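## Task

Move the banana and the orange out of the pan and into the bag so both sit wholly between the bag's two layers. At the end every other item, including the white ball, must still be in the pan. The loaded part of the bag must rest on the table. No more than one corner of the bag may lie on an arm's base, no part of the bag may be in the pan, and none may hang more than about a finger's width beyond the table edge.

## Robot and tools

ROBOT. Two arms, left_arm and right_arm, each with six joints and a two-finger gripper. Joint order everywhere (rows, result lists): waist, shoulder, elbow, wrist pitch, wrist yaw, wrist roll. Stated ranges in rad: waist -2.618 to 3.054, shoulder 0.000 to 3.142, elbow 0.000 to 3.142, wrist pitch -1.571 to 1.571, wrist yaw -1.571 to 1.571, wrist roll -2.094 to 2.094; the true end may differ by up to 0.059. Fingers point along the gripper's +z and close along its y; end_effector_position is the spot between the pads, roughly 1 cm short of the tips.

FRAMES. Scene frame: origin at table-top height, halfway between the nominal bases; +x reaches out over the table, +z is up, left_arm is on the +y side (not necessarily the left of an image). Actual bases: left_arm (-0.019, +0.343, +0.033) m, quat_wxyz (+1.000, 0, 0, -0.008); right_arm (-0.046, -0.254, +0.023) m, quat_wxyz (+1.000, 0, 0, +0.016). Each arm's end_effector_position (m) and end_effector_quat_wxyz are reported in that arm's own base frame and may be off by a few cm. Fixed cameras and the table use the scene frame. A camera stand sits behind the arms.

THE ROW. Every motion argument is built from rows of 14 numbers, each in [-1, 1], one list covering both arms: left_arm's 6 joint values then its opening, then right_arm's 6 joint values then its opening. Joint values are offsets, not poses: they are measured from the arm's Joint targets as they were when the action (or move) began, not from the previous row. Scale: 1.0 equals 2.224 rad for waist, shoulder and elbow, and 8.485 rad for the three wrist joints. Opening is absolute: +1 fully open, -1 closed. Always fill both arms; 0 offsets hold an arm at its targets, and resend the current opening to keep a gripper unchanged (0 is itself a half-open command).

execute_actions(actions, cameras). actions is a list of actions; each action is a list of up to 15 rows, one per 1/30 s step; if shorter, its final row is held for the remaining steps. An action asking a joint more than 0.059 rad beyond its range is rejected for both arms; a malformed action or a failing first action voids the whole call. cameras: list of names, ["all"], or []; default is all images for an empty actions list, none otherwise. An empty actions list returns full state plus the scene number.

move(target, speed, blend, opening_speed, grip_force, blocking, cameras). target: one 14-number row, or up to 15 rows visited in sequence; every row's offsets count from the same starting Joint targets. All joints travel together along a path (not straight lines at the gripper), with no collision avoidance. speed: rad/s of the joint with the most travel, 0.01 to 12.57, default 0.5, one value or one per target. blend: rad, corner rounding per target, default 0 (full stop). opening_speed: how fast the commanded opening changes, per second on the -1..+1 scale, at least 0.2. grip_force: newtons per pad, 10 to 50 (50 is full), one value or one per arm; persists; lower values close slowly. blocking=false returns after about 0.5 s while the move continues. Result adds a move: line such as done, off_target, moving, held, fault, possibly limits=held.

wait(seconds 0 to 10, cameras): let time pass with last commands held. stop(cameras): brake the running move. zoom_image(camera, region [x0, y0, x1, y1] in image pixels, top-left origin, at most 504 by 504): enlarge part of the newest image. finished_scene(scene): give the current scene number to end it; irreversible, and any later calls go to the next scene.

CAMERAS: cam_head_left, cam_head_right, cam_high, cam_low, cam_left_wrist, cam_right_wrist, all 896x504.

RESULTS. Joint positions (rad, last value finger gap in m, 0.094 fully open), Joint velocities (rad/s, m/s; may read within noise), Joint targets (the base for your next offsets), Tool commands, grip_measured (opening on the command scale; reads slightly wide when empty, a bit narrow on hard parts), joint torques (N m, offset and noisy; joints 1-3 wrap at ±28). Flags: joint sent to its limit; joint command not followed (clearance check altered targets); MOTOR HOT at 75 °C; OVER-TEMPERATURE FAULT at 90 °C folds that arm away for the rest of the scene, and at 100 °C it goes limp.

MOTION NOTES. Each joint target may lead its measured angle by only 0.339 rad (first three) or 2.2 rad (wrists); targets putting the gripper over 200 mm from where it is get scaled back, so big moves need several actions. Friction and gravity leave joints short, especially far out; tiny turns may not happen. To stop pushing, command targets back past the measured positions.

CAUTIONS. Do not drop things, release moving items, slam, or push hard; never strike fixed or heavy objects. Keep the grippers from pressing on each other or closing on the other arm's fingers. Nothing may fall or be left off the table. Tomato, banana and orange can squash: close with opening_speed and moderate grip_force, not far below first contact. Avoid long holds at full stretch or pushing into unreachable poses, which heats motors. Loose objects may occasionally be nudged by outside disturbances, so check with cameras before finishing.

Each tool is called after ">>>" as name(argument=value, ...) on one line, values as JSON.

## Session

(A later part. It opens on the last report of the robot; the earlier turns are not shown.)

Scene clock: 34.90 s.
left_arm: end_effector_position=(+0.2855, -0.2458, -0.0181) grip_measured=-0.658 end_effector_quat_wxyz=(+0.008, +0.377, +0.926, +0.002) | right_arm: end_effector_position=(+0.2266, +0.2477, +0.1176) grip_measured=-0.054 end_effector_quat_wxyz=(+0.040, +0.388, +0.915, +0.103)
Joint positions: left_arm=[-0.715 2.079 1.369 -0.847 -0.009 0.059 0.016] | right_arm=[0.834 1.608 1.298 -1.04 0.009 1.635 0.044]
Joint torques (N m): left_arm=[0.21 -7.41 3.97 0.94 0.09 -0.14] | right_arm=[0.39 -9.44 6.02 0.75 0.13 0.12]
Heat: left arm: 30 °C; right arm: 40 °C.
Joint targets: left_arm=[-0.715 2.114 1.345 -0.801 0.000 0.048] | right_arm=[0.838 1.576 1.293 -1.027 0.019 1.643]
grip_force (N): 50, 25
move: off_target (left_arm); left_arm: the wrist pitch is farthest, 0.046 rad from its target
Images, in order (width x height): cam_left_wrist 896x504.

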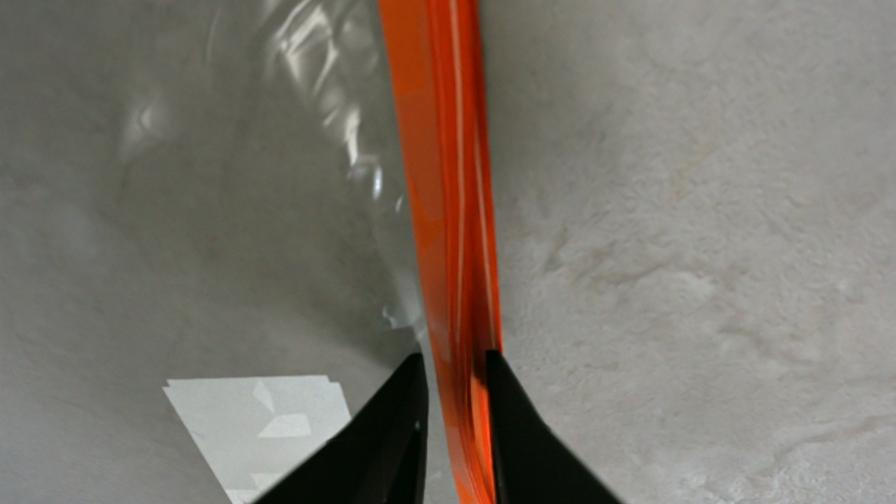

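>>> move(target=[[0, 0, 0, 0, 0, 0, -1, 0, 0, 0, 0, 0, 0, -0.06], [0, -0.04537, 0.05872, -0.02738, 0, 0, -1, 0, 0, 0, 0, 0, 0, -0.06]], speed=0.15, cameras=["cam_left_wrist", "cam_low", "cam_right_wrist"])

>>> zoom_image(camera="cam_left_wrist", region=[250, 100, 700, 504])

>>> zoom_image(camera="cam_low", region=[350, 270, 600, 400])

Scene clock: 38.10 s.
left_arm: end_effector_position=(+0.2792, -0.2403, +0.0153) grip_measured=-0.984 end_effector_quat_wxyz=(-0.016, +0.377, +0.926, +0.010) | right_arm: end_effector_position=(+0.2266, +0.2477, +0.1176) grip_measured=-0.054 end_effector_quat_wxyz=(+0.040, +0.388, +0.915, +0.103)
Joint positions: left_arm=[-0.715 2.043 1.457 -1.021 -0.009 0.059 0.001] | right_arm=[0.834 1.608 1.298 -1.04 0.009 1.635 0.044]
Joint torques (N m): left_arm=[0.21 -12.29 8.38 0.17 0.09 -0.13] | right_arm=[0.38 -9.46 6.02 0.76 0.13 0.12]
Heat: left arm: 31 °C; right arm: 40 °C.
Joint targets: left_arm=[-0.715 2.012 1.476 -1.034 0.000 0.048] | right_arm=[0.838 1.576 1.293 -1.027 0.019 1.643]
grip_force (N): 50, 25
move: done
Images, in order (width x height): cam_low 896x504, cam_left_wrist 896x504, cam_right_wrist 896x504.

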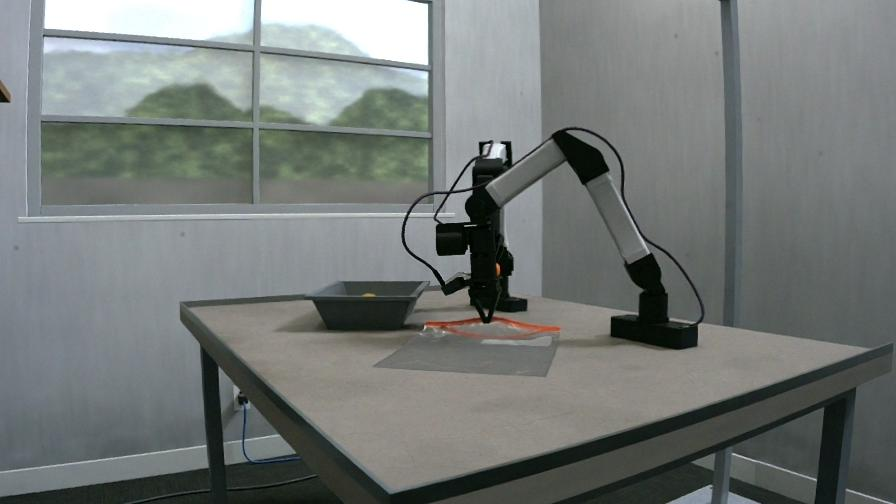

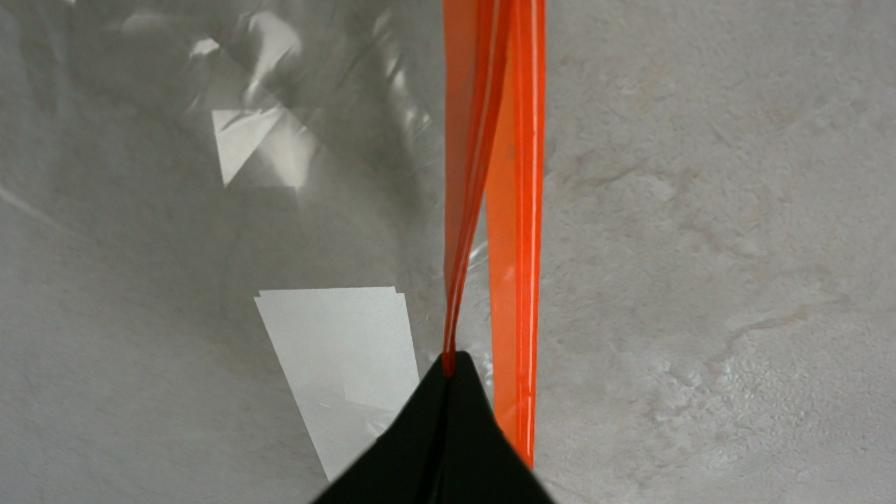

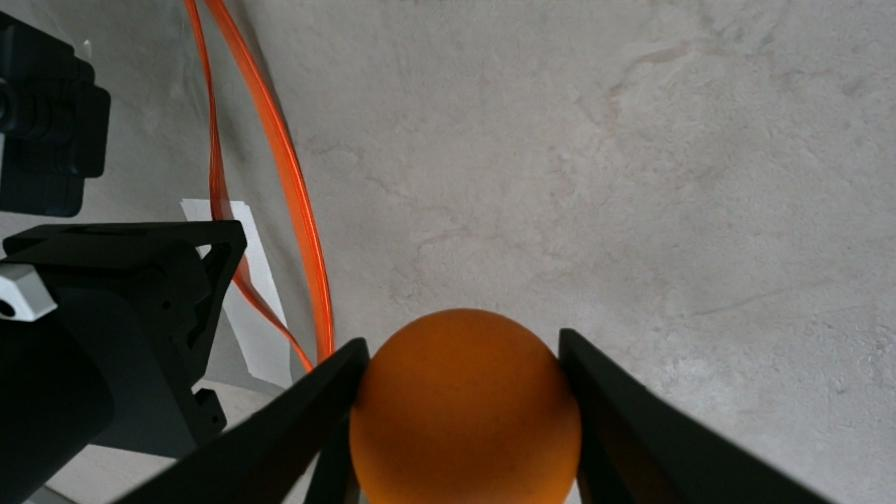

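Scaled by 1.120 from the camera's 896x504 image, which has a finer 1280x720 frame.

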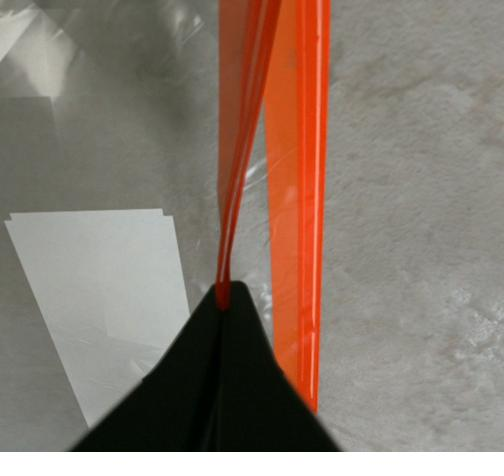

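Scaled by 2.016 from the camera's 896x504 image, which has a finer 1280x720 frame.

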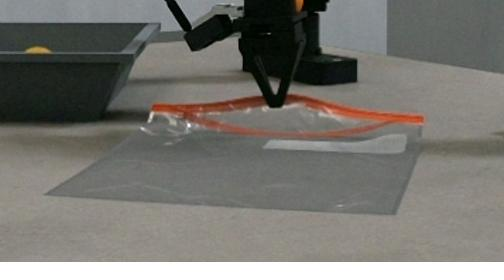

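>>> move(target=[0.08453, -0.03597, 0.17266, -0.05563, 0.05138, 0.02133, -1, 0.03058, -0.07284, -0.31115, 0.11337, 0.00978, -0.17926, -0.06], speed=0.6, cameras=["all"])

>>> zoom_image(camera="cam_head_left", region=[230, 180, 500, 370])

>>> zoom_image(camera="cam_low", region=[350, 230, 600, 400])

Scene clock: 46.17 s.
left_arm: end_effector_position=(+0.2747, -0.2441, +0.1546) grip_measured=-0.984 end_effector_quat_wxyz=(-0.054, +0.354, +0.912, -0.202) | right_arm: end_effector_position=(+0.2264, +0.2589, +0.0355) grip_measured=-0.054 end_effector_quat_wxyz=(+0.297, -0.342, +0.884, +0.118)
Joint positions: left_arm=[-0.533 1.962 1.839 -1.494 0.419 0.217 0.001] | right_arm=[0.898 1.444 0.604 -0.085 0.091 0.13 0.044]
Joint torques (N m): left_arm=[0.65 -11.75 8.77 0.16 0.44 0.08] | right_arm=[0.76 -7.56 6 1.58 0.12 -0.05]
Heat: left arm: 34 °C; right arm: 40 °C.
Joint targets: left_arm=[-0.527 1.932 1.859 -1.506 0.436 0.229] | right_arm=[0.906 1.414 0.601 -0.065 0.102 0.122]
grip_force (N): 50, 25
move: done

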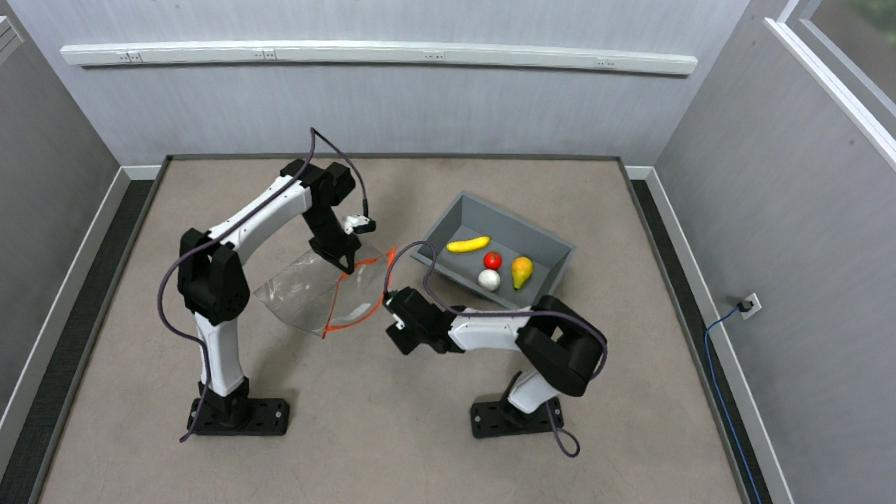

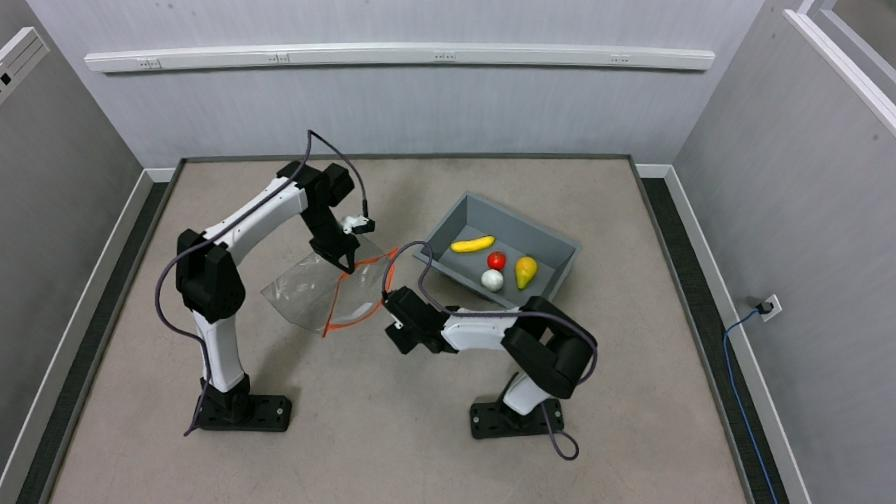

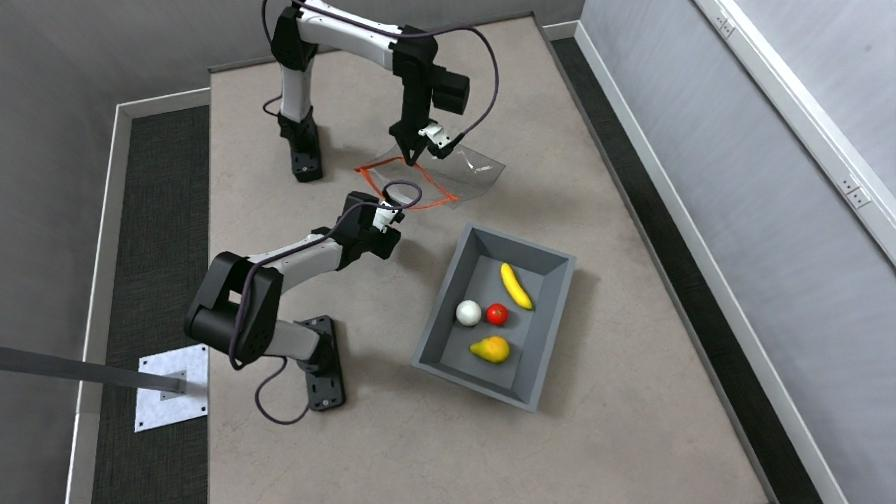

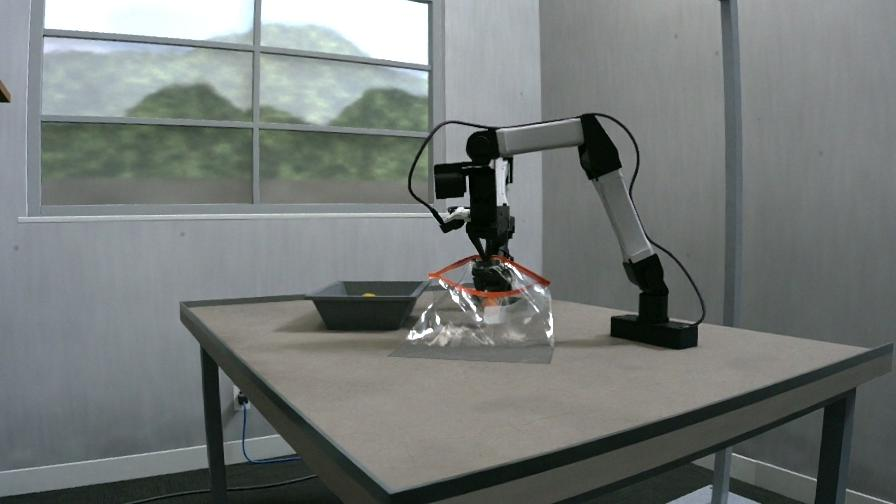

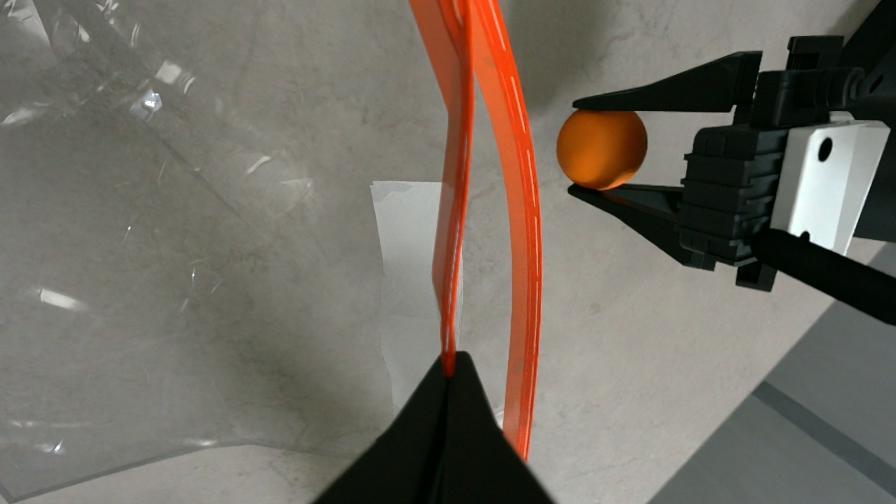

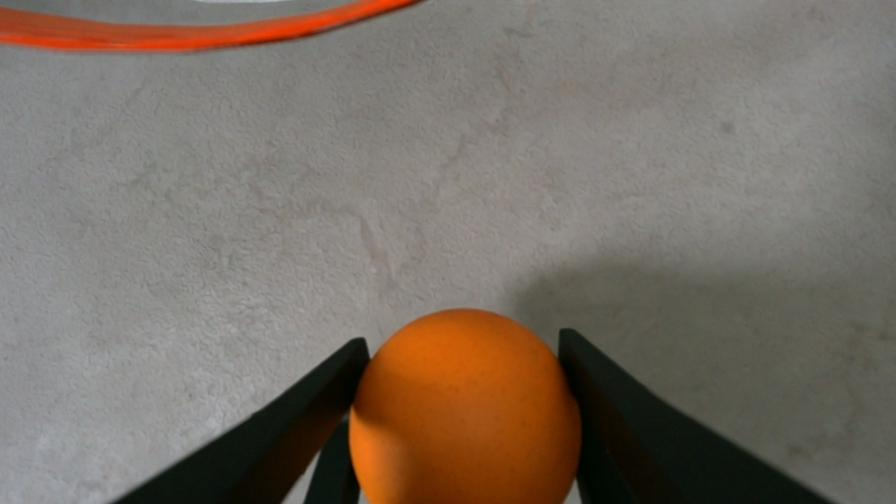

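Scaled by 1.867 from the camera's 896x504 image, which has a finer 1280x720 frame.

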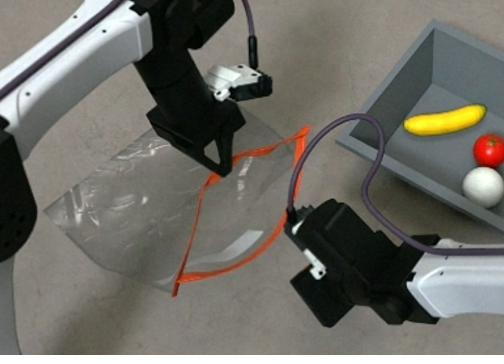

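Scaled by 2.016 from the camera's 896x504 image, which has a finer 1280x720 frame.

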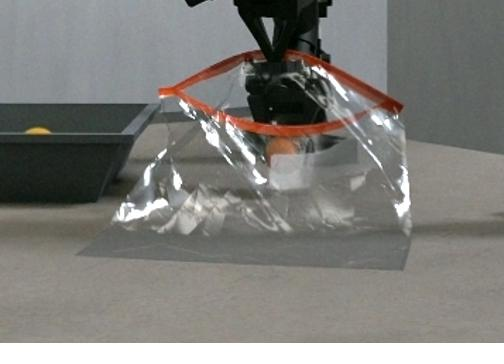

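>>> move(target=[0.03939, 0.09006, -0.04829, 0.01522, -0.00463, 0.01791, -1, 0.10463, 0.02442, 0.00193, 0.00209, 0.01717, 0.02138, -0.06], speed=0.2, cameras=["all"])

>>> zoom_image(camera="cam_head_left", region=[230, 200, 460, 370])

>>> zoom_image(camera="cam_high", region=[300, 100, 560, 280])

>>> zoom_image(camera="cam_low", region=[350, 230, 600, 400])

Scene clock: 53.77 s.
left_arm: end_effector_position=(+0.3014, -0.2210, +0.0791) grip_measured=-0.984 end_effector_quat_wxyz=(-0.094, +0.369, +0.903, -0.201) | right_arm: end_effector_position=(+0.1825, +0.2938, +0.0365) grip_measured=-0.054 end_effector_quat_wxyz=(+0.312, -0.349, +0.875, +0.123)
Joint positions: left_arm=[-0.445 2.119 1.76 -1.388 0.413 0.369 0.001] | right_arm=[1.133 1.459 0.604 -0.067 0.236 0.295 0.044]
Joint torques (N m): left_arm=[0.61 -9.5 5.86 0.12 0.11 0.09] | right_arm=[0.62 -4.19 6.34 1.58 0.23 0.07]
Heat: left arm: 35 °C; right arm: 39 °C.
Joint targets: left_arm=[-0.440 2.133 1.752 -1.376 0.397 0.381] | right_arm=[1.139 1.468 0.606 -0.047 0.248 0.303]
grip_force (N): 50, 25
move: done

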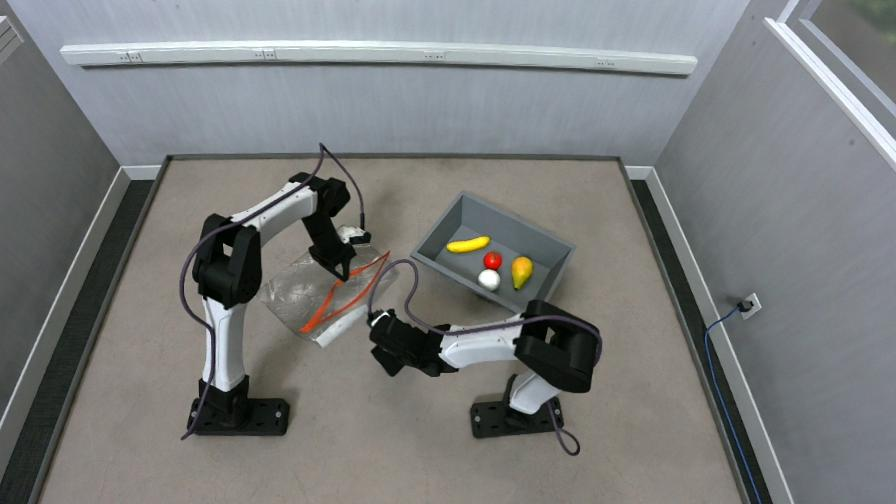

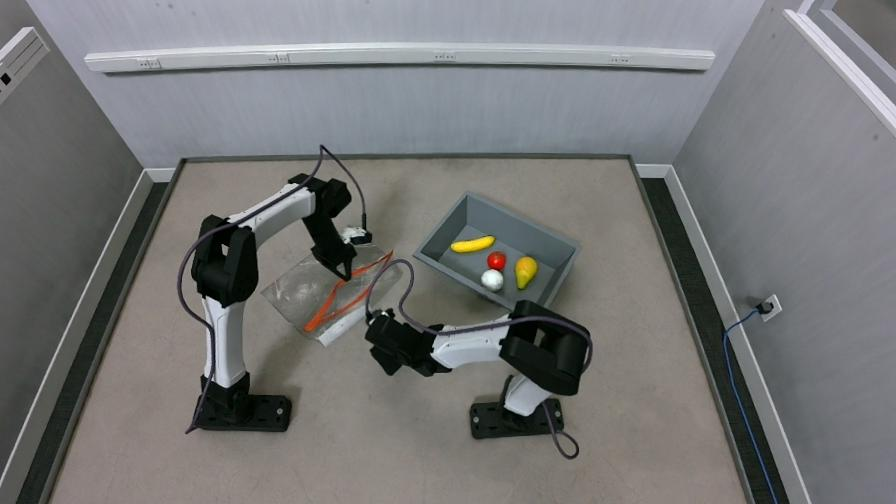

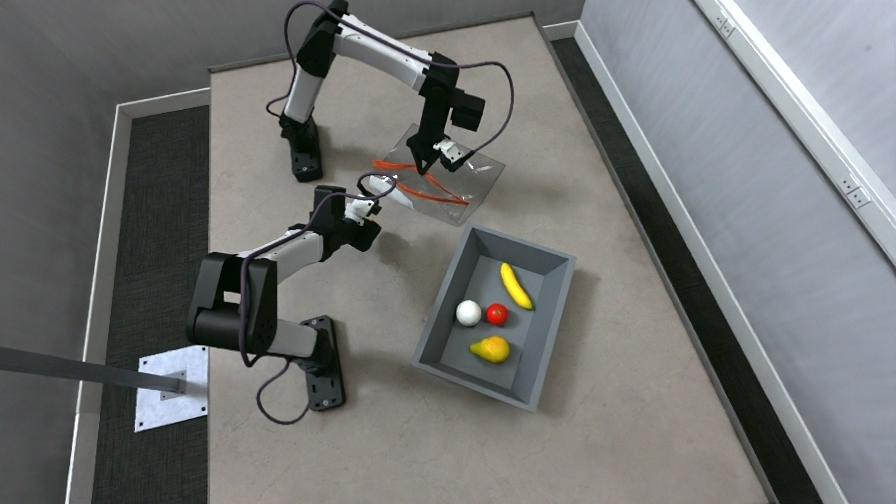

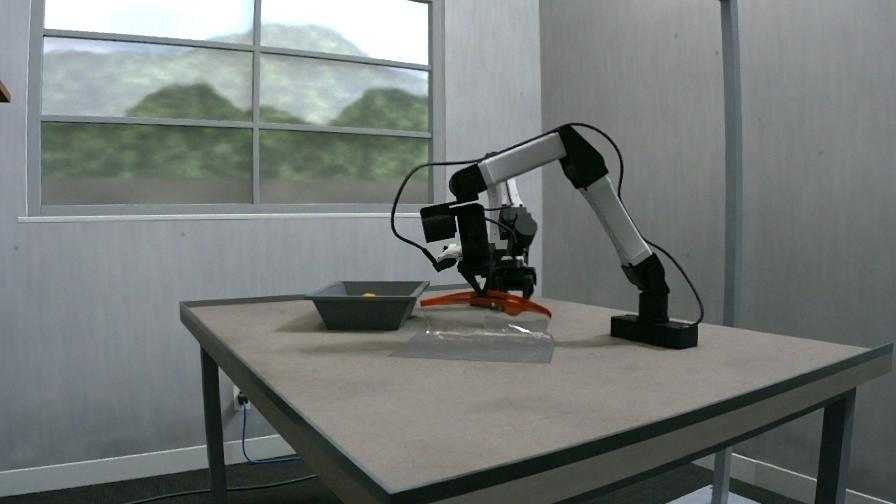

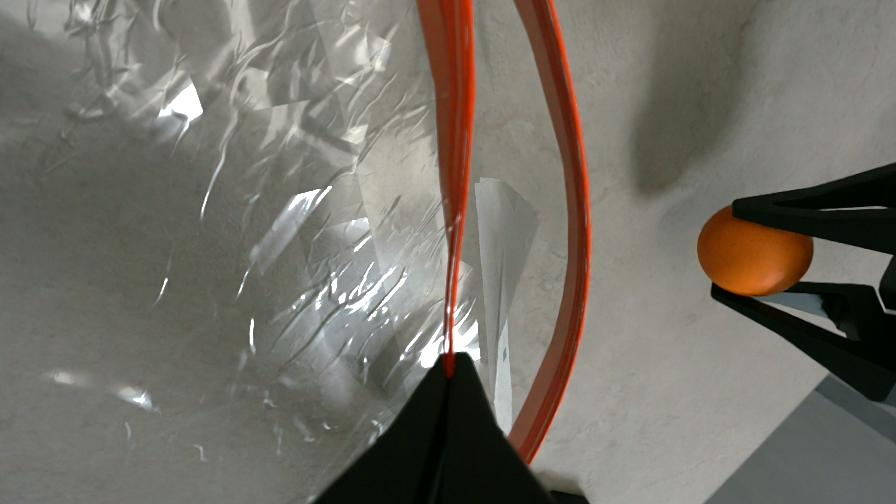

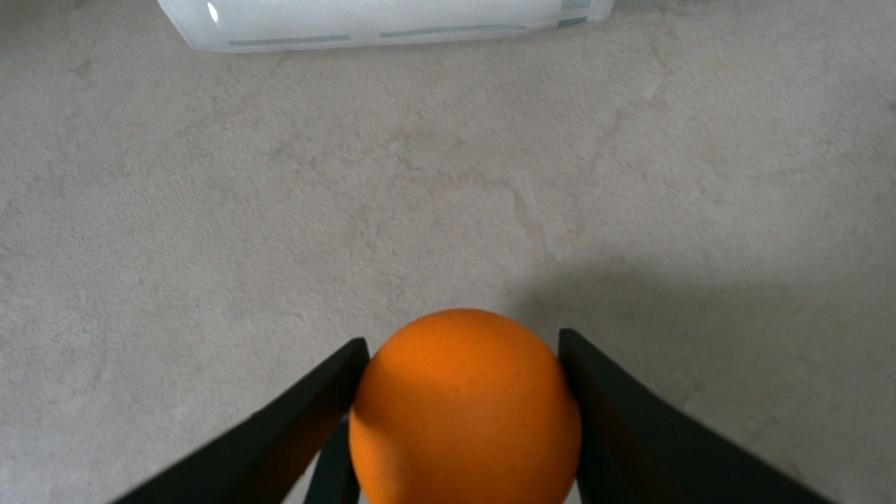

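Scaled by 2.191 from the camera's 896x504 image, which has a finer 1280x720 frame.

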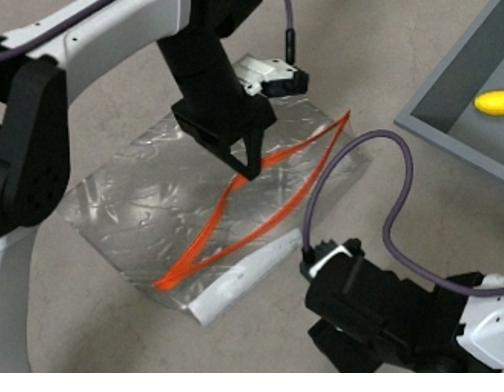

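Scaled by 1.938 from the camera's 896x504 image, which has a finer 1280x720 frame.

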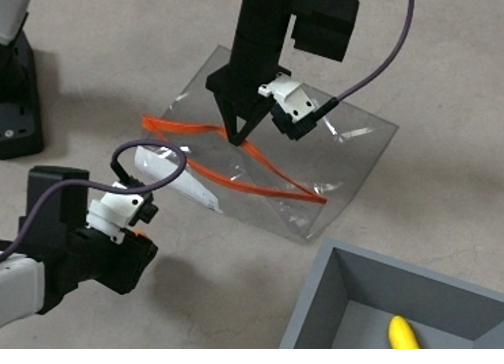

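Scaled by 2.016 from the camera's 896x504 image, which has a finer 1280x720 frame.

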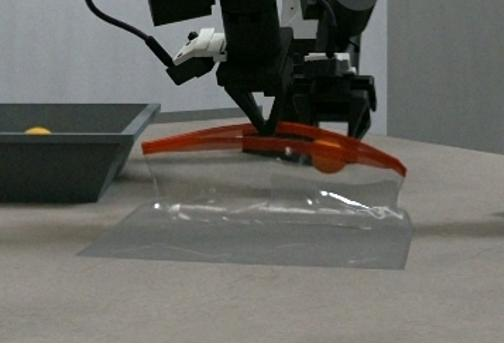

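>>> move(target=[[0.02338, 0.01488, 0.04119, -0.00942, -0.0012, 0.00641, -1, -0.06758, 0.00922, 0.13674, -0.03078, -0.01104, -0.01379, -0.06], [0.02338, 0.01488, 0.04119, -0.00942, -0.0012, 0.00641, -1, -0.12046, 0.11745, 0.23903, -0.02794, -0.01987, -0.02451, -0.06]], speed=[0.3, 0.25], blend=[0.04, 0], cameras=["all"])

>>> zoom_image(camera="cam_head_left", region=[230, 200, 460, 370])

>>> zoom_image(camera="cam_high", region=[300, 100, 560, 280])

>>> zoom_image(camera="cam_low", region=[350, 230, 600, 400])

Scene clock: 58.90 s.
left_arm: end_effector_position=(+0.3146, -0.2050, +0.0849) grip_measured=-0.984 end_effector_quat_wxyz=(-0.093, +0.370, +0.902, -0.201) | right_arm: end_effector_position=(+0.2972, +0.3322, +0.0876) grip_measured=-0.054 end_effector_quat_wxyz=(+0.305, -0.343, +0.881, +0.115)
Joint positions: left_arm=[-0.394 2.145 1.823 -1.445 0.404 0.424 0.001] | right_arm=[0.876 1.719 1.108 -0.3 0.089 0.103 0.044]
Joint torques (N m): left_arm=[0.72 -9.13 8.65 -0.19 0.1 0.08] | right_arm=[-0.46 -7.06 9.62 1.58 -0.09 0.01]
Heat: left arm: 35 °C; right arm: 38 °C.
Joint targets: left_arm=[-0.388 2.166 1.844 -1.456 0.387 0.435] | right_arm=[0.871 1.730 1.137 -0.285 0.079 0.095]
grip_force (N): 50, 25
move: done

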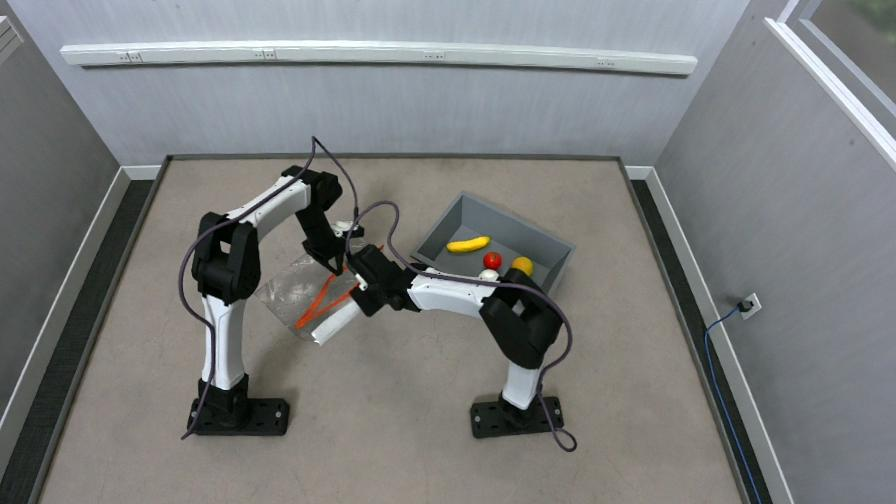

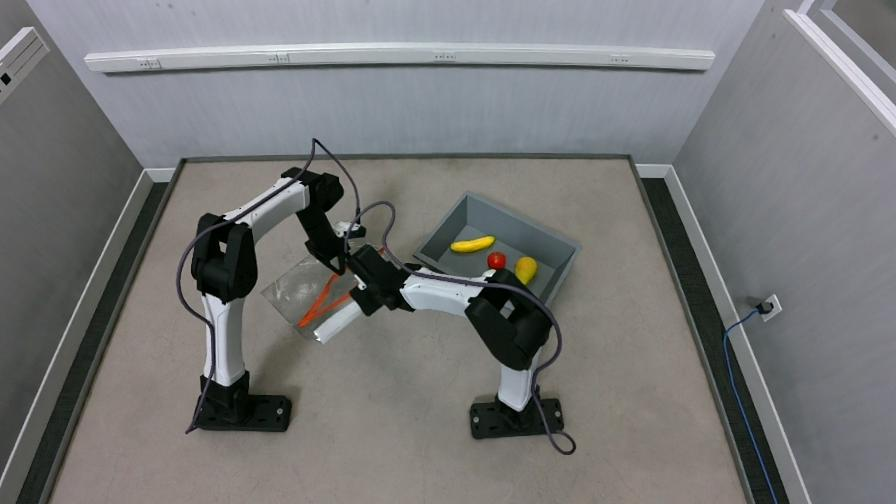

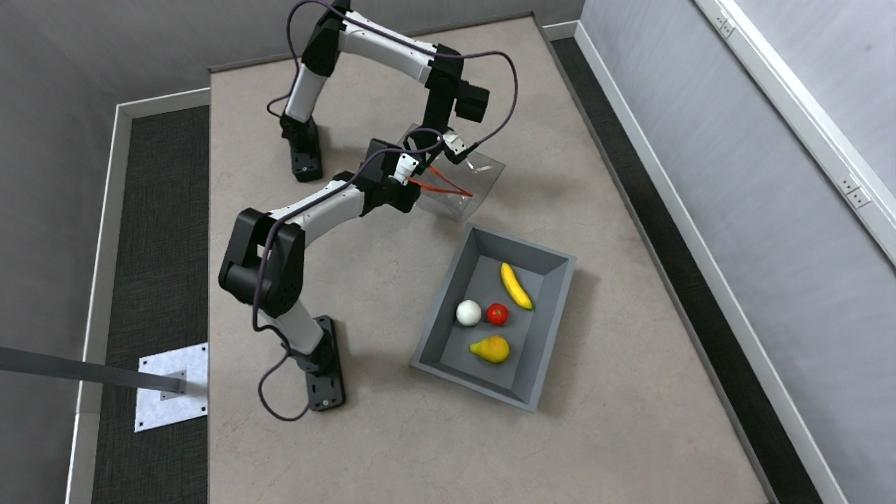

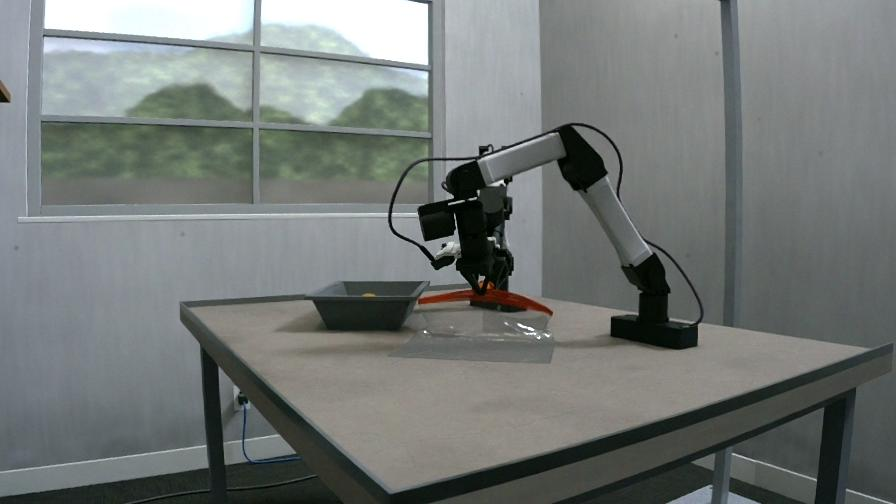

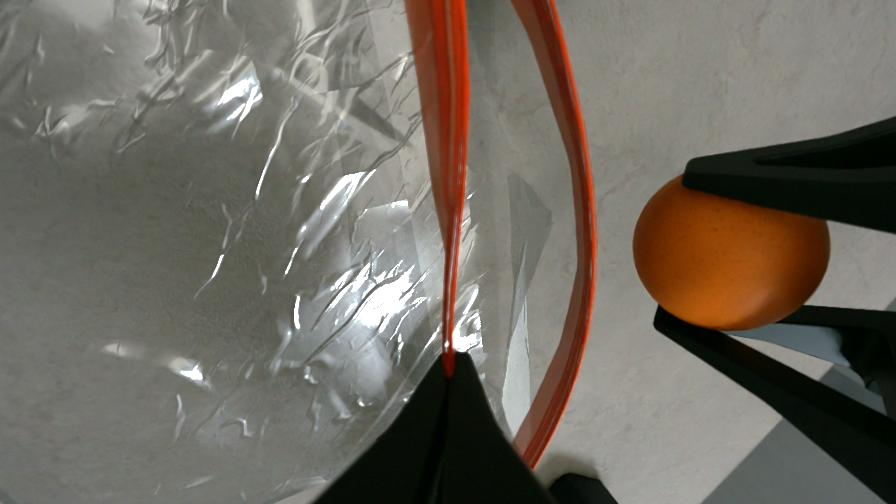

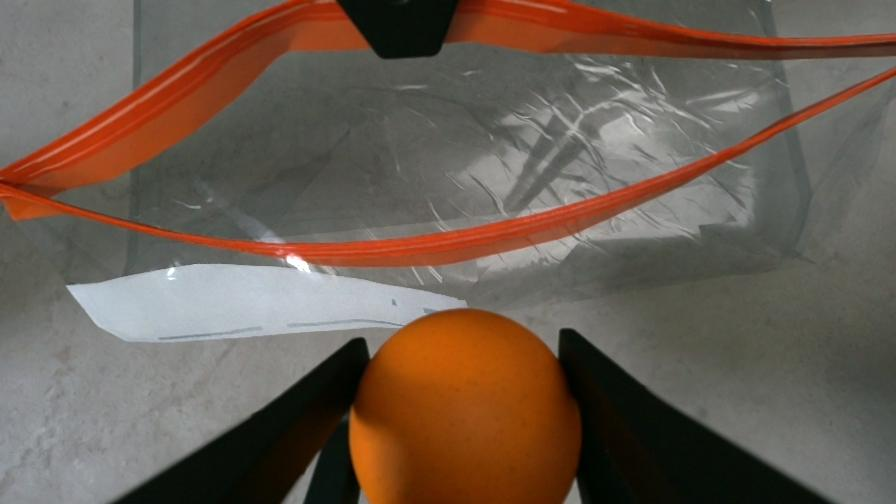

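Scaled by 2.191 from the camera's 896x504 image, which has a finer 1280x720 frame.

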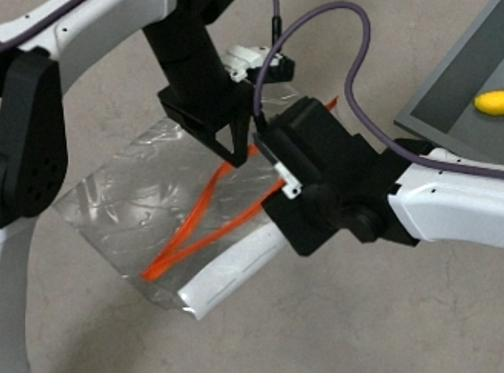

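Scaled by 1.938 from the camera's 896x504 image, which has a finer 1280x720 frame.

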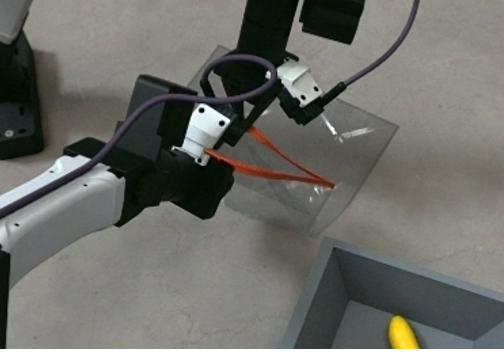

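Scaled by 2.016 from the camera's 896x504 image, which has a finer 1280x720 frame.

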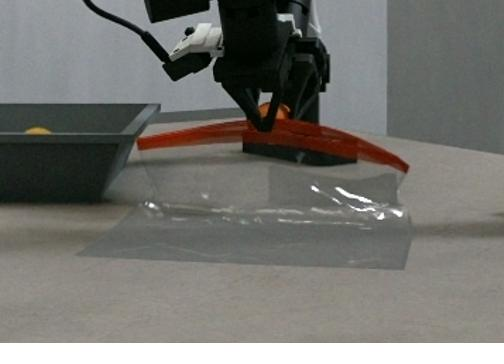

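>>> move(target=[[0, 0, 0, 0, 0, 0, -1, 0.08341, -0.09487, -0.09811, -0.00126, 0.0139, 0.01707, -0.06], [-0.10773, -0.01578, -0.18521, 0.0564, 0.0044, -0.03035, -1, 0.08341, -0.09487, -0.09811, -0.00126, 0.0139, 0.01707, -0.06]], speed=[0.3, 0.25], blend=[0.05, 0], cameras=["cam_head_left", "cam_low", "cam_left_wrist", "cam_right_wrist"])

>>> zoom_image(camera="cam_head_left", region=[230, 200, 460, 370])

>>> zoom_image(camera="cam_low", region=[350, 230, 600, 400])

Scene clock: 65.93 s.
left_arm: end_effector_position=(+0.2513, -0.2657, -0.0097) grip_measured=-0.984 end_effector_quat_wxyz=(-0.105, +0.374, +0.903, -0.184) | right_arm: end_effector_position=(+0.2245, +0.3264, +0.0849) grip_measured=-0.054 end_effector_quat_wxyz=(+0.304, -0.349, +0.879, +0.116)
Joint positions: left_arm=[-0.623 2.145 1.441 -0.994 0.408 0.189 0.001] | right_arm=[1.05 1.553 0.923 -0.301 0.186 0.232 0.044]
Joint torques (N m): left_arm=[-0.12 -11.44 5.16 0.27 0.4 -0.11] | right_arm=[0.68 -9.48 6.41 1.44 0.17 0.13]
Heat: left arm: 37 °C; right arm: 38 °C.
Joint targets: left_arm=[-0.627 2.131 1.432 -0.978 0.424 0.178] | right_arm=[1.056 1.519 0.919 -0.295 0.197 0.240]
grip_force (N): 50, 25
move: done
Images, in order (width x height): cam_head_left 896x504, cam_low 896x504, cam_left_wrist 896x504, cam_right_wrist 896x504.

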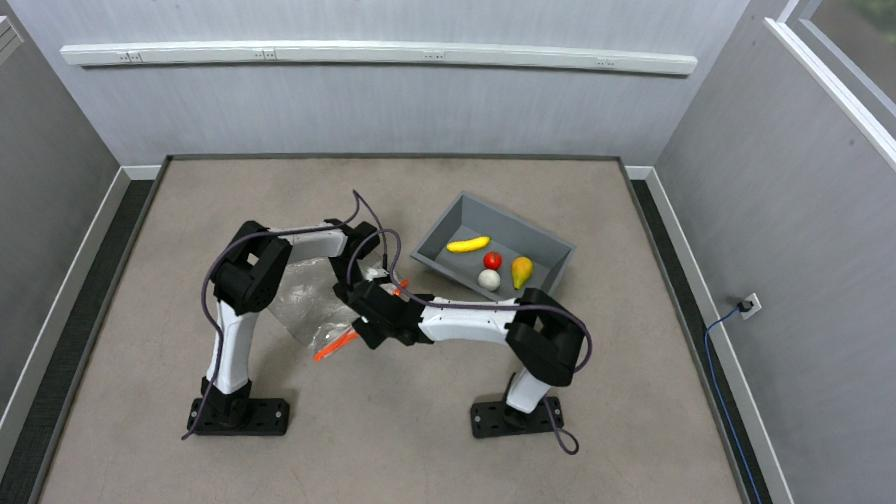

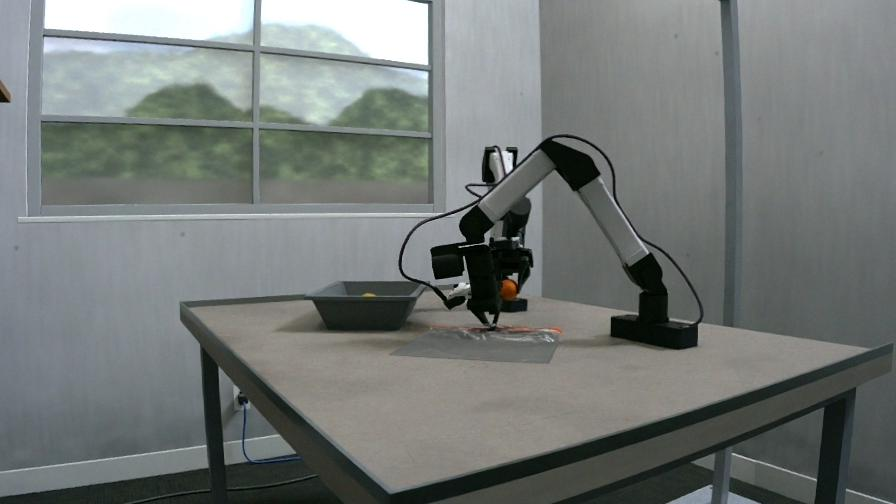

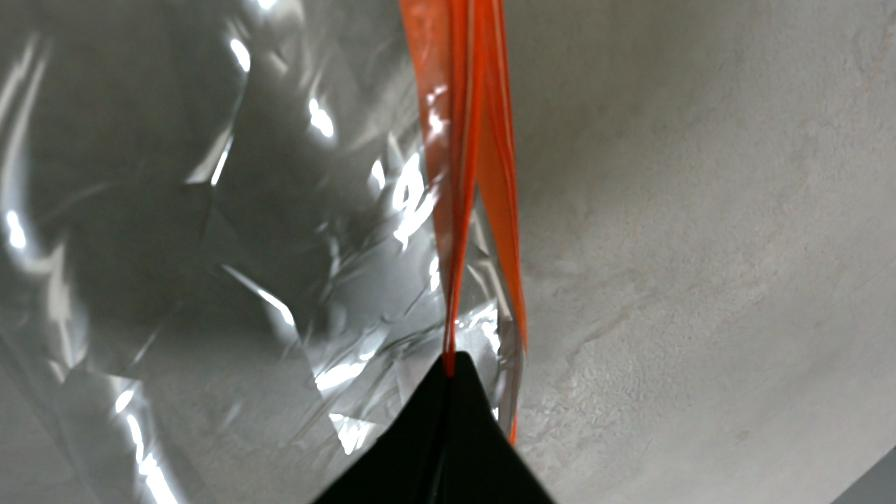

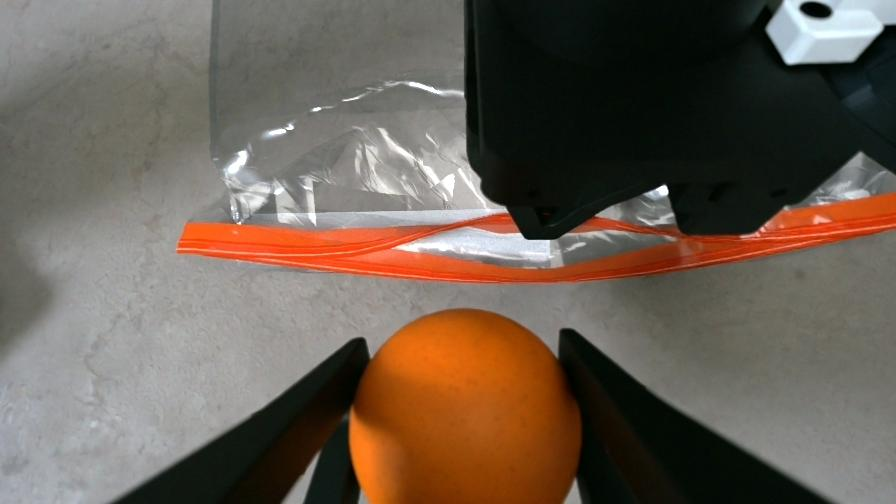

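Scaled by 2.191 from the camera's 896x504 image, which has a finer 1280x720 frame.

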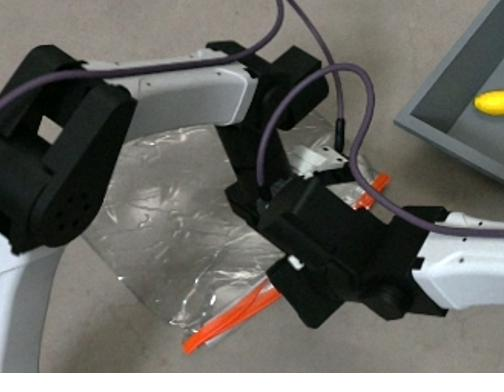

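Scaled by 2.016 from the camera's 896x504 image, which has a finer 1280x720 frame.

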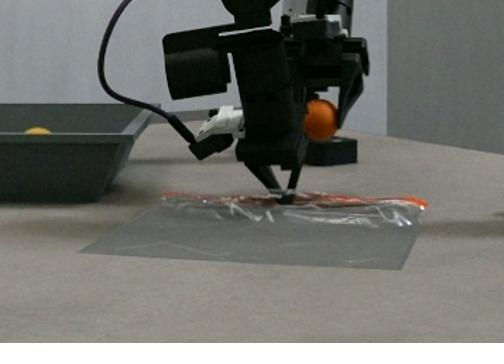

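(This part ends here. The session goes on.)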